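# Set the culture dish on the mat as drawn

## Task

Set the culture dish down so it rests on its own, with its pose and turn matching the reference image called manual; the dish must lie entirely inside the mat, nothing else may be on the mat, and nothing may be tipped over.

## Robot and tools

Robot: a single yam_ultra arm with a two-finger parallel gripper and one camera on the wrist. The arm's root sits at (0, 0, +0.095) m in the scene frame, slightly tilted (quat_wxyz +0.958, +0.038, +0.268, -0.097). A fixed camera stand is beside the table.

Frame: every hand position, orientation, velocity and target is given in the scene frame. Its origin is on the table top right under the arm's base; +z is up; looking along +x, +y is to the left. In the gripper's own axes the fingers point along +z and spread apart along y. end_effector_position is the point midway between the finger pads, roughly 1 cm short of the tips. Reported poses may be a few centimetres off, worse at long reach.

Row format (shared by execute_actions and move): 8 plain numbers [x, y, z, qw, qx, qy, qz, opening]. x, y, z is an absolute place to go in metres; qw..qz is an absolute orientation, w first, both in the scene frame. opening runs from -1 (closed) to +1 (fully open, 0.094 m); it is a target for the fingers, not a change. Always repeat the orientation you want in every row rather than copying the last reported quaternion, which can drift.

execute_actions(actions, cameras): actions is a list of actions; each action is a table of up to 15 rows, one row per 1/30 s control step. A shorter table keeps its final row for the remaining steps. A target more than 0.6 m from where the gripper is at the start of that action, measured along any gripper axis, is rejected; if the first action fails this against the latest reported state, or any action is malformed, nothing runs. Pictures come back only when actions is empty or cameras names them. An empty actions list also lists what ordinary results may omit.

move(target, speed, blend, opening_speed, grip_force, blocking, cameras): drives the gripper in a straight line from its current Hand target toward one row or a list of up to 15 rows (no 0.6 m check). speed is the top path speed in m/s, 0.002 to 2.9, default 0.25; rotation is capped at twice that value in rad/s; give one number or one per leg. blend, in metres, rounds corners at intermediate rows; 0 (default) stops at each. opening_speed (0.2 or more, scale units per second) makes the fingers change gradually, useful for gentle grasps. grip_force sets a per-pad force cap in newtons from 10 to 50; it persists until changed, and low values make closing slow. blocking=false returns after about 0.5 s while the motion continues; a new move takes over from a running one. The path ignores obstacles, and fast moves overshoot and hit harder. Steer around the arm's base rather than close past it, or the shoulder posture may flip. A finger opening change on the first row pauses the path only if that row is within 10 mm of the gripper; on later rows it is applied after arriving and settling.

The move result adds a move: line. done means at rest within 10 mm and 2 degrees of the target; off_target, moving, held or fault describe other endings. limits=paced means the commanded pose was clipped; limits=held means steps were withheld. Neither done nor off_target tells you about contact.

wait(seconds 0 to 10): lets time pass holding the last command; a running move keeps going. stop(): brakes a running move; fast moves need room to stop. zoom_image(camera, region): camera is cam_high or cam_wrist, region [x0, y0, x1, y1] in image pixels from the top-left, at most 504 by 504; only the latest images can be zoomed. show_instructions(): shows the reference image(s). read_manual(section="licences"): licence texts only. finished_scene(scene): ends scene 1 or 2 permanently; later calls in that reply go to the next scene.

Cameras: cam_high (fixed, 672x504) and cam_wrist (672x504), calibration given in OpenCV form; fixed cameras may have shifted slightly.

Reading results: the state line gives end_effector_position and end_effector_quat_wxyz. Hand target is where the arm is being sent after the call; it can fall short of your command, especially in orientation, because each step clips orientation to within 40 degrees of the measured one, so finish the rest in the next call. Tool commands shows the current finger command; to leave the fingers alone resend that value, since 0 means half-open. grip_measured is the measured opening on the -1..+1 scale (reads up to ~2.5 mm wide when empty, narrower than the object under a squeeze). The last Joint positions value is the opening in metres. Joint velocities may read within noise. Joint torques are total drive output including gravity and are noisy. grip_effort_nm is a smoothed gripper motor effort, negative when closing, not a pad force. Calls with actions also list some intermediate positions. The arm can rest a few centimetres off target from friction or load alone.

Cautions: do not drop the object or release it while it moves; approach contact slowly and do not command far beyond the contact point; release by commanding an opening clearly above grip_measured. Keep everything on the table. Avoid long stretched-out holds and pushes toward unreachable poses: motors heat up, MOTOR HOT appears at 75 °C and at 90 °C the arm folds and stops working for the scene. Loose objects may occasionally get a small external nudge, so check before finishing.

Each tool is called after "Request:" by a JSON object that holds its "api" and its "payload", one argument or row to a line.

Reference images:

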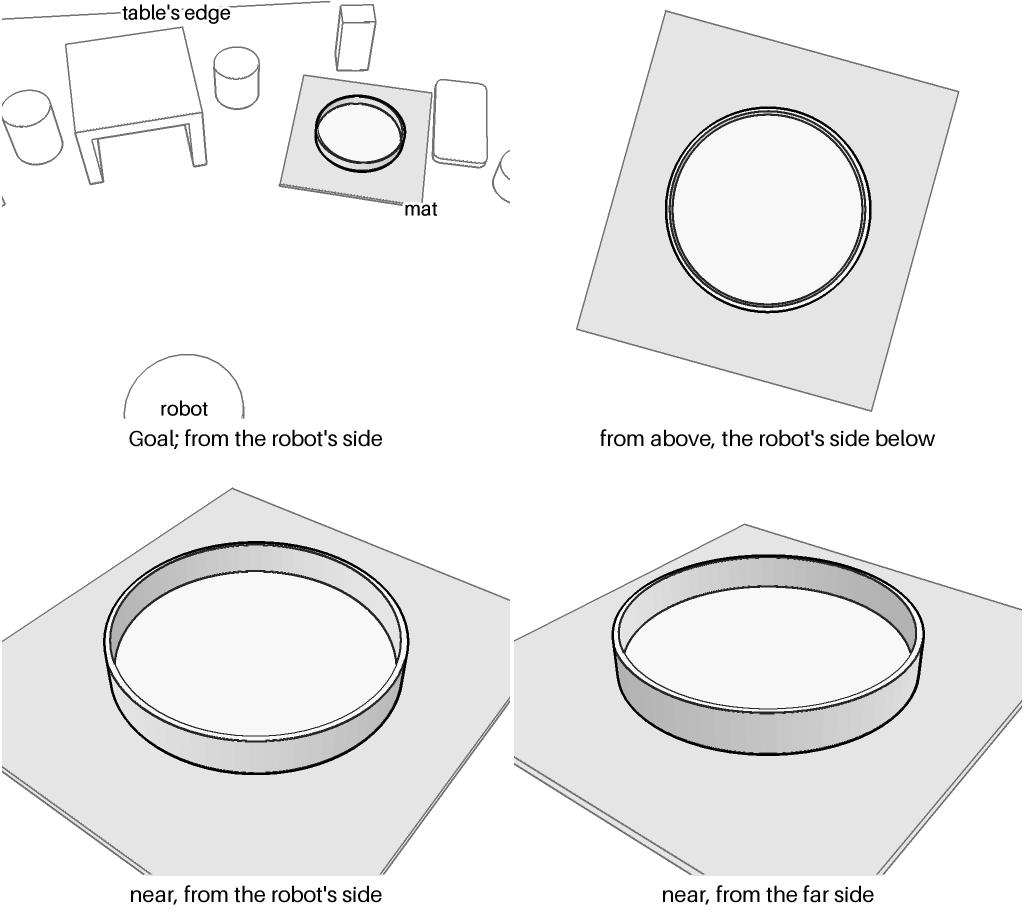

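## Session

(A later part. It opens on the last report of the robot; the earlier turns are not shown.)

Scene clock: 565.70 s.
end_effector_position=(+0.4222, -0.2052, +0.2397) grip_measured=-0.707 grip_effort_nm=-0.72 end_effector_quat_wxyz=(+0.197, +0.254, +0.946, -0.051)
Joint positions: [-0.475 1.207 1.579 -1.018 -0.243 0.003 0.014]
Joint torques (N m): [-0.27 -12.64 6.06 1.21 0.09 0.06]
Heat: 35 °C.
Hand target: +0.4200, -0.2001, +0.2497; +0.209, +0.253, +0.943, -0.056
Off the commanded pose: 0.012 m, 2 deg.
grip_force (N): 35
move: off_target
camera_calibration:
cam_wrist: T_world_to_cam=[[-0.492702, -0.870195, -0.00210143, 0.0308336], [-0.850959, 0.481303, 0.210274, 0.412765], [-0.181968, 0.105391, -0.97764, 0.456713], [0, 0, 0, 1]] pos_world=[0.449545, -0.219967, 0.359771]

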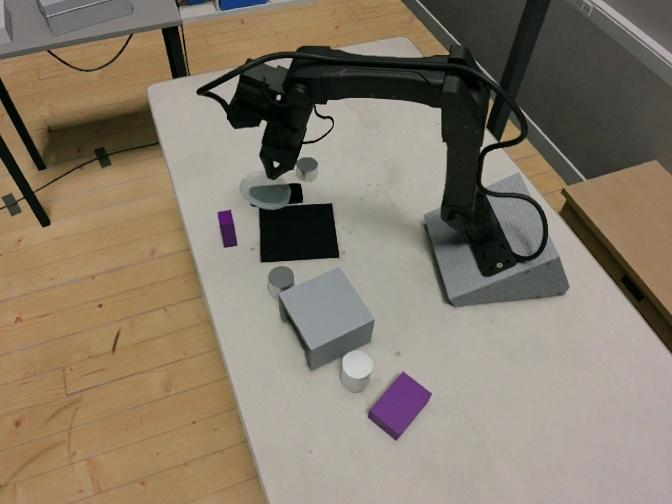

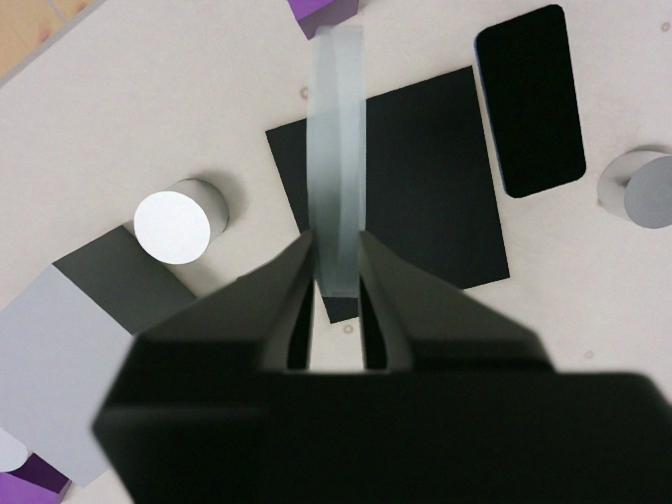

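Request:
{"api": "move", "payload": {
  "target": [
    [0.343,-0.215,0.14,0.25,-0.433,0.75,-0.433,-0.8]
  ],
  "speed": 0.35,
  "cameras": ["all"]
}}

Request:
{"api": "zoom_image", "payload": {
  "camera": "cam_high",
  "region": [230, 130, 380, 280]
}}

Scene clock: 573.73 s.
end_effector_position=(+0.3503, -0.2152, +0.1506) grip_measured=-0.707 grip_effort_nm=-0.72 end_effector_quat_wxyz=(+0.255, -0.432, +0.743, -0.442)
Joint positions: [-0.606 0.824 0.308 0.548 -0.321 -1.42 0.014]
Joint torques (N m): [-1.28 -2.95 4.67 2.25 0.04 -0.01]
Heat: 35 °C.
Hand target: +0.3430, -0.2149, +0.1403; +0.250, -0.433, +0.750, -0.433
Off the commanded pose: 0.013 m, 1 deg.
grip_force (N): 35
move: off_target
camera_calibration:
cam_wrist: T_world_to_cam=[[0.422611, -0.229793, 0.876696, -0.32867], [-0.843271, -0.454161, 0.287457, 0.159523], [0.332105, -0.860775, -0.385711, -0.119488], [0, 0, 0, 1]] pos_world=[0.313104, -0.105929, 0.1962]

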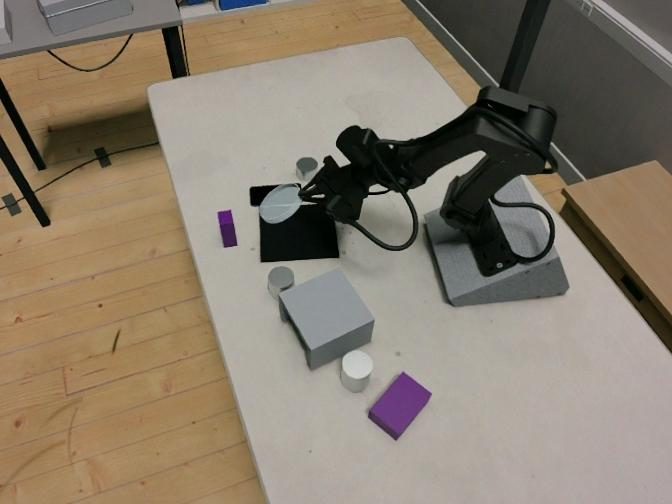

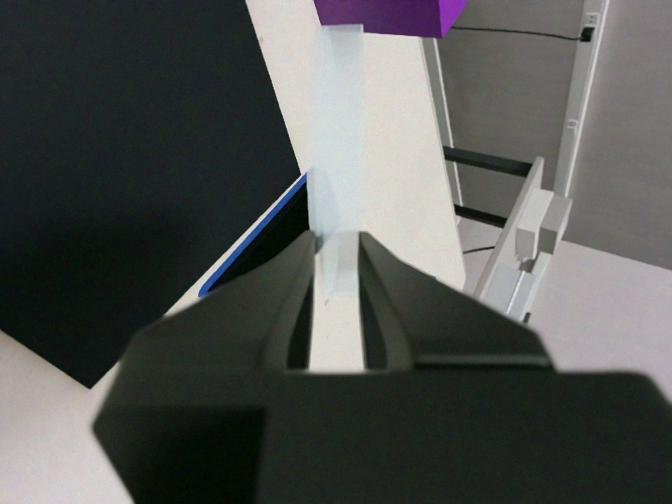

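Scaled by 3.360 from the camera's 672x504 image, which has a finer 960x720 frame.

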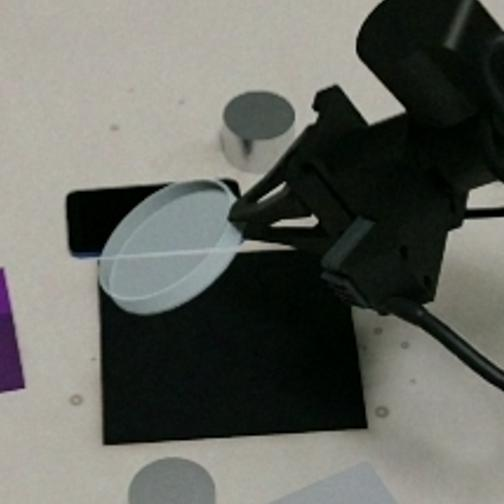

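Request:
{"api": "move", "payload": {
  "target": [
    [0.315,-0.225,0.082,0.25,-0.433,0.75,-0.433,-0.8]
  ],
  "speed": 0.12,
  "cameras": ["all"]
}}

Request:
{"api": "zoom_image", "payload": {
  "camera": "cam_high",
  "region": [230, 160, 350, 280]
}}

Scene clock: 590.17 s.
end_effector_position=(+0.3246, -0.2266, +0.0933) grip_measured=-0.798 grip_effort_nm=-0.06 end_effector_quat_wxyz=(+0.256, -0.436, +0.737, -0.449)
Joint positions: [-0.657 1.243 0.156 1.135 -0.372 -1.427 0.009]
Joint torques (N m): [-1.83 -3.7 2.14 2.02 -0.03 0.03]
Heat: 32 °C.
Hand target: +0.3150, -0.2248, +0.0824; +0.250, -0.433, +0.750, -0.433
Off the commanded pose: 0.015 m, 2 deg.
grip_force (N): 35
move: off_target
camera_calibration:
cam_wrist: T_world_to_cam=[[0.418704, -0.211124, 0.883241, -0.265375], [-0.841183, -0.456658, 0.28961, 0.147734], [0.342195, -0.864228, -0.368798, -0.148558], [0, 0, 0, 1]] pos_world=[0.286221, -0.116951, 0.136817]

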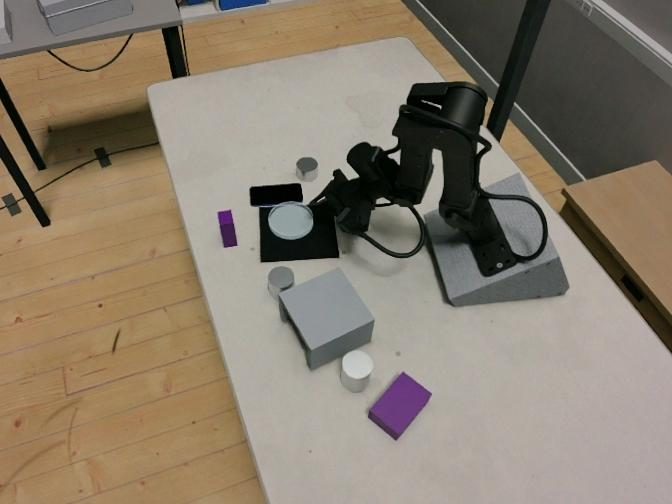

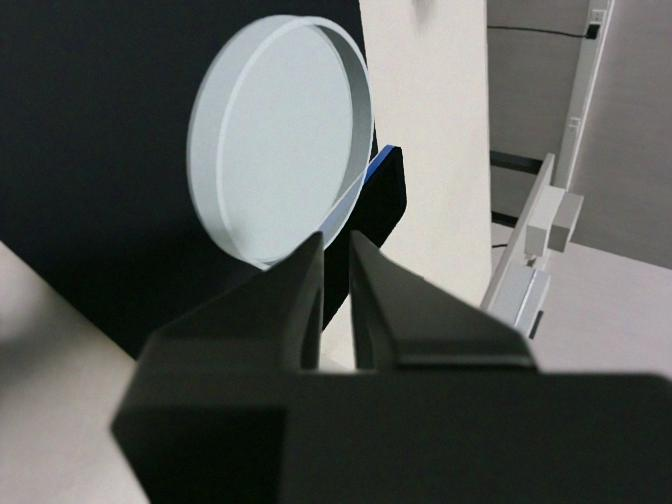

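Scaled by 4.200 from the camera's 672x504 image, which has a finer 960x720 frame.

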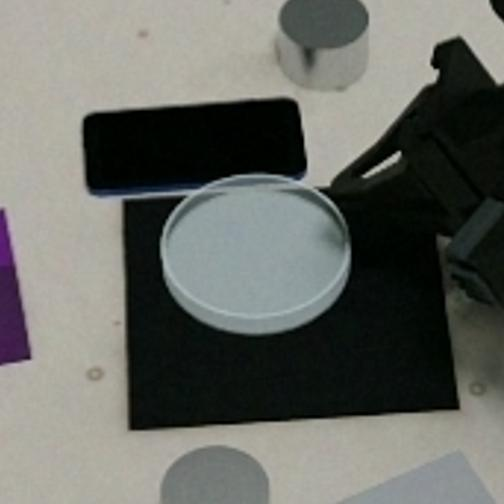

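Request:
{"api": "move", "payload": {
  "target": [
    [0.28,-0.20,0.13,0.25,-0.433,0.75,-0.433,-0.9],
    [0.37,-0.24,0.17,0.1304,0.0432,0.9904,-0.0057,-0.9],
    [0.370,-0.262,0.075,0.1304,0.0432,0.9904,-0.0057,-0.9]
  ],
  "speed": [0.15,0.4,0.15],
  "blend": [0.02,0.02,0],
  "cameras": ["all"]
}}

Request:
{"api": "zoom_image", "payload": {
  "camera": "cam_high",
  "region": [230, 160, 350, 280]
}}

Scene clock: 612.57 s.
end_effector_position=(+0.3777, -0.2664, +0.0907) grip_measured=-0.898 grip_effort_nm=-0.05 end_effector_quat_wxyz=(+0.146, +0.032, +0.988, -0.022)
Joint positions: [-0.674 1.464 1.271 -0.65 -0.473 -0.632 0.005]
Joint torques (N m): [-1.52 -8.1 4.92 0.82 -0.04 0.11]
Heat: 29 °C.
Hand target: +0.3699, -0.2617, +0.0756; +0.130, +0.043, +0.991, -0.006
Off the commanded pose: 0.018 m, 3 deg.
grip_force (N): 35
move: off_target
camera_calibration:
cam_wrist: T_world_to_cam=[[-0.0616983, -0.997505, 0.0343196, -0.244733], [-0.944706, 0.0694587, 0.320478, 0.351375], [-0.322062, -0.0126489, -0.946634, 0.328053], [0, 0, 0, 1]] pos_world=[0.4225, -0.264379, 0.206337]

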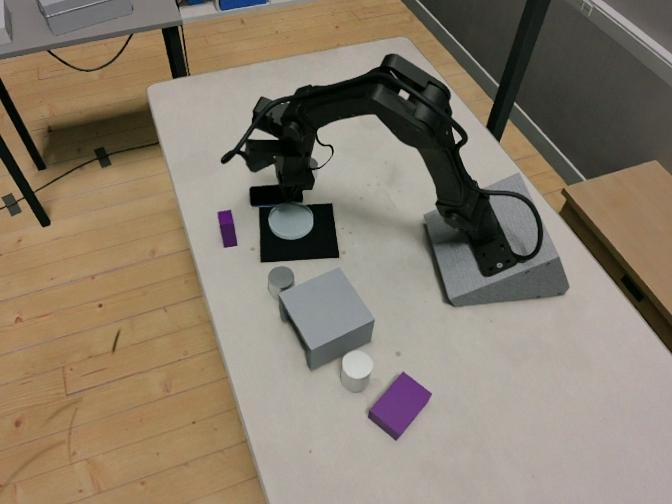

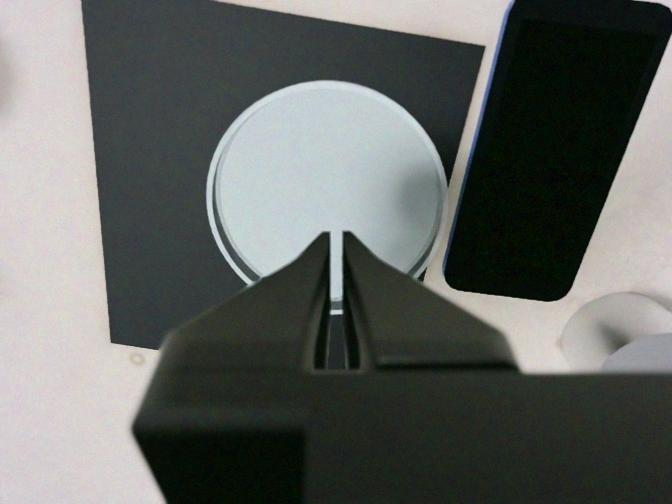

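Scaled by 4.200 from the camera's 672x504 image, which has a finer 960x720 frame.

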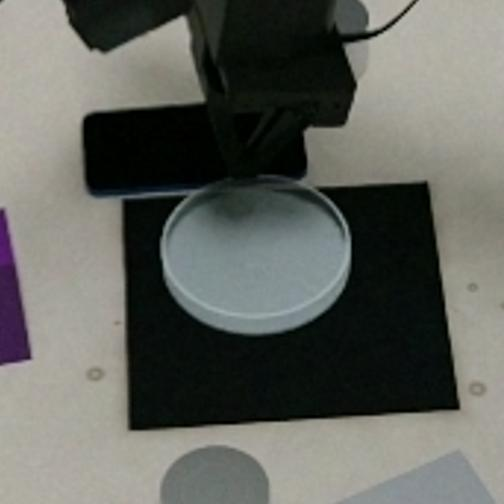

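Request:
{"api": "move", "payload": {
  "target": [0.373,-0.261,0.018,0.1304,0.0432,0.9904,-0.0057,-0.9],
  "speed": 0.06,
  "cameras": ["all"]
}}

Request:
{"api": "zoom_image", "payload": {
  "camera": "cam_high",
  "region": [230, 160, 350, 280]
}}

Scene clock: 620.97 s.
end_effector_position=(+0.3844, -0.2674, +0.0372) grip_measured=-0.898 grip_effort_nm=-0.05 end_effector_quat_wxyz=(+0.151, +0.031, +0.988, -0.024)
Joint positions: [-0.612 1.566 1.188 -0.432 -0.434 -0.579 0.005]
Joint torques (N m): [-1.61 -8.13 4.11 0.88 -0.07 0.1]
Heat: 29 °C.
Hand target: +0.3726, -0.2606, +0.0189; +0.130, +0.043, +0.991, -0.006
Off the commanded pose: 0.023 m, 3 deg.
grip_force (N): 35
move: off_target
camera_calibration:
cam_wrist: T_world_to_cam=[[-0.0598208, -0.997503, 0.03753, -0.244258], [-0.947823, 0.0685552, 0.311339, 0.376316], [-0.313135, -0.0169472, -0.949558, 0.275114], [0, 0, 0, 1]] pos_world=[0.428216, -0.264784, 0.153241]

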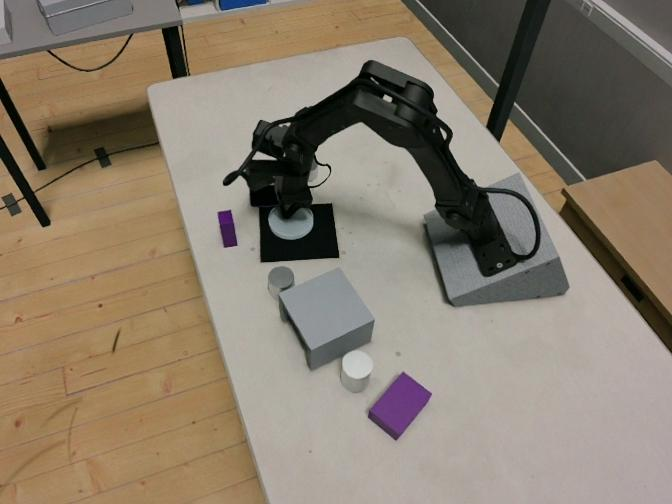

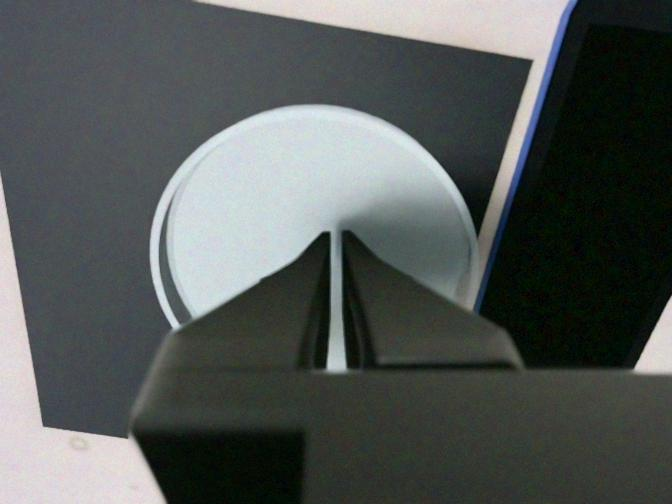

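Scaled by 4.200 from the camera's 672x504 image, which has a finer 960x720 frame.

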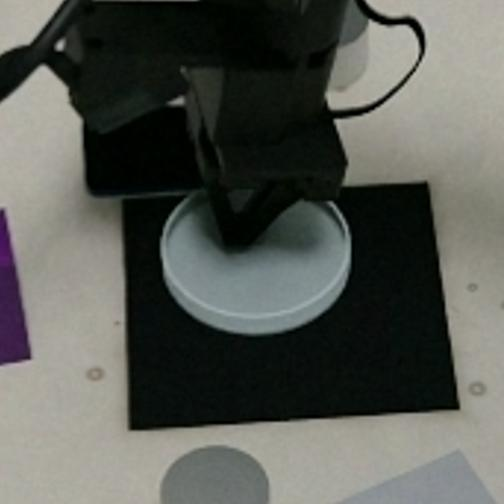

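Request:
{"api": "move", "payload": {
  "target": [
    [0.372,-0.261,0.004,0.1304,0.0432,0.9904,-0.0057,-0.9],
    [0.372,-0.210,0.004,0.1304,0.0432,0.9904,-0.0057,-0.9]
  ],
  "speed": 0.06,
  "cameras": ["all"]
}}

Request:
{"api": "zoom_image", "payload": {
  "camera": "cam_high",
  "region": [230, 160, 350, 280]
}}

Scene clock: 628.03 s.
end_effector_position=(+0.3963, -0.2413, +0.0294) grip_measured=-0.899 grip_effort_nm=-0.03 end_effector_quat_wxyz=(+0.172, +0.032, +0.983, -0.059)
Joint positions: [-0.498 1.492 1.046 -0.254 -0.314 -0.473 0.005]
Joint torques (N m): [0.38 -9.17 2.13 0.42 -0.28 0.11]
Heat: 29 °C.
Hand target: +0.3723, -0.2109, +0.0060; +0.130, +0.044, +0.991, -0.007
Off the commanded pose: 0.047 m, 8 deg.
grip_force (N): 35
move: off_target
camera_calibration:
cam_wrist: T_world_to_cam=[[-0.0752564, -0.991573, 0.105446, -0.21169], [-0.958645, 0.101051, 0.266062, 0.401633], [-0.274476, -0.0810628, -0.958171, 0.241246], [0, 0, 0, 1]] pos_world=[0.435308, -0.230935, 0.146617]

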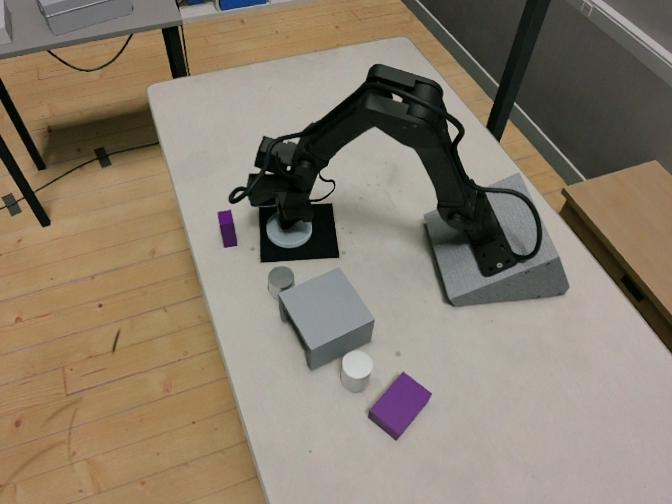

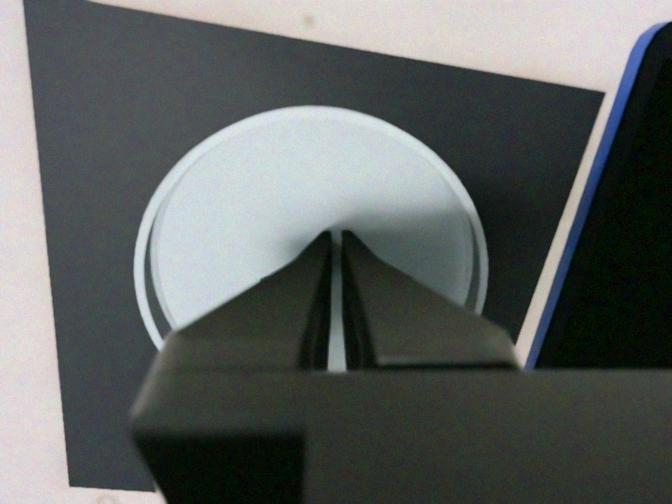

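Scaled by 4.200 from the camera's 672x504 image, which has a finer 960x720 frame.

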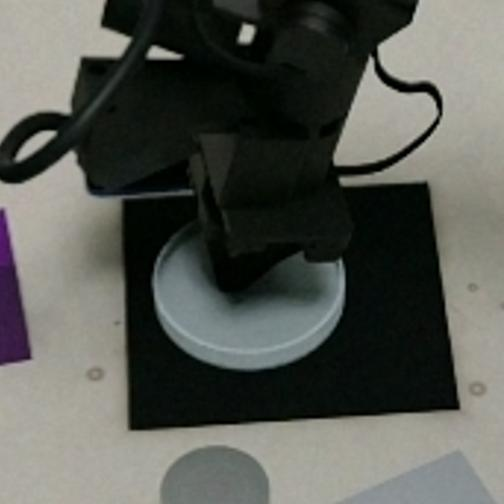

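Request:
{"api": "move", "payload": {
  "target": [
    [0.384,-0.242,0.030,0.1304,0.0432,0.9904,-0.0057,-0.9],
    [0.380,-0.240,0.20,0.1304,0.0432,0.9904,-0.0057,-0.9]
  ],
  "speed": [0.08,0.2],
  "blend": [0.01,0],
  "cameras": ["all"]
}}

Request:
{"api": "zoom_image", "payload": {
  "camera": "cam_high",
  "region": [210, 150, 350, 290]
}}

Scene clock: 634.07 s.
end_effector_position=(+0.3791, -0.2420, +0.1866) grip_measured=-0.899 grip_effort_nm=-0.03 end_effector_quat_wxyz=(+0.124, +0.046, +0.991, -0.003)
Joint positions: [-0.724 1.38 1.57 -1.118 -0.501 -0.675 0.005]
Joint torques (N m): [-2.69 -11.15 9.16 0.43 -0.18 -0.06]
Heat: 30 °C.
Hand target: +0.3801, -0.2398, +0.1997; +0.131, +0.043, +0.990, -0.006
Off the commanded pose: 0.014 m, 1 deg.
grip_force (N): 35
move: off_target
camera_calibration:
cam_wrist: T_world_to_cam=[[-0.0826486, -0.996566, -0.00506597, -0.208088], [-0.928063, 0.0751132, 0.364769, 0.307196], [-0.363136, 0.0348492, -0.931084, 0.443734], [0, 0, 0, 1]] pos_world=[0.429035, -0.245912, 0.300044]

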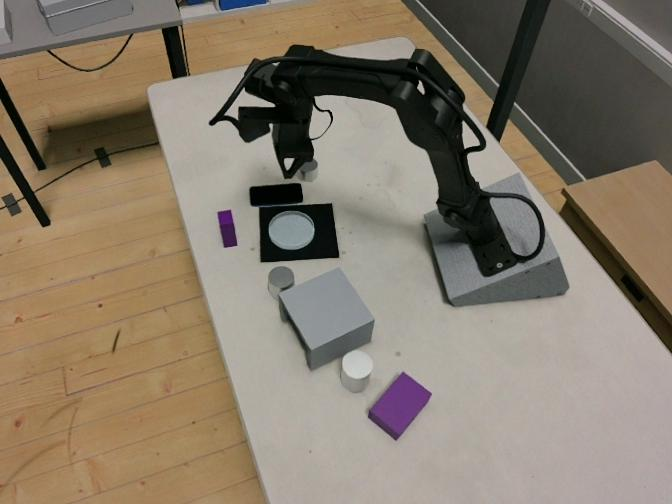

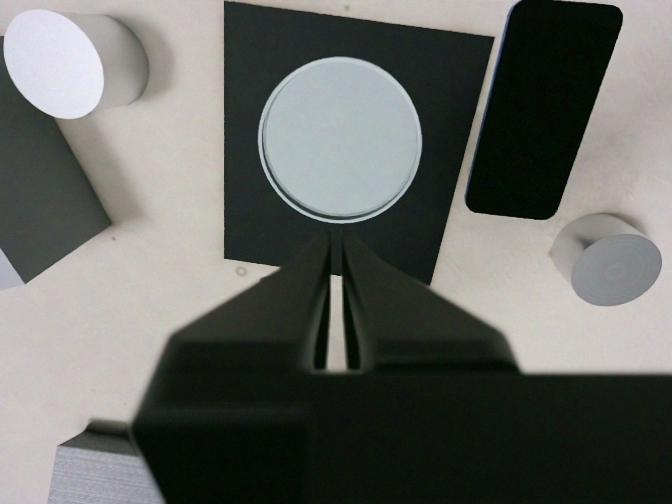

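Scaled by 3.600 from the camera's 672x504 image, which has a finer 960x720 frame.

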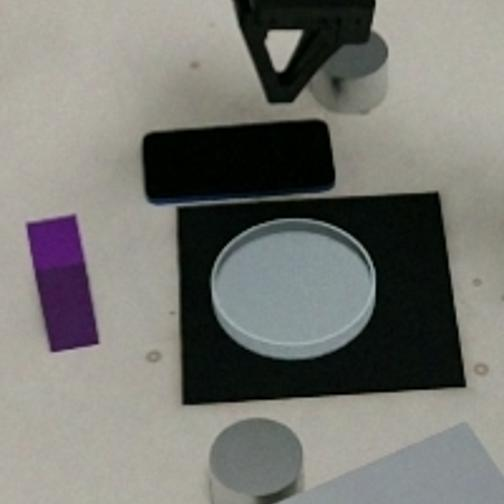

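Request:
{"api": "finished_scene", "payload": {
  "scene": 1
}}

The scene is finished: the task was done.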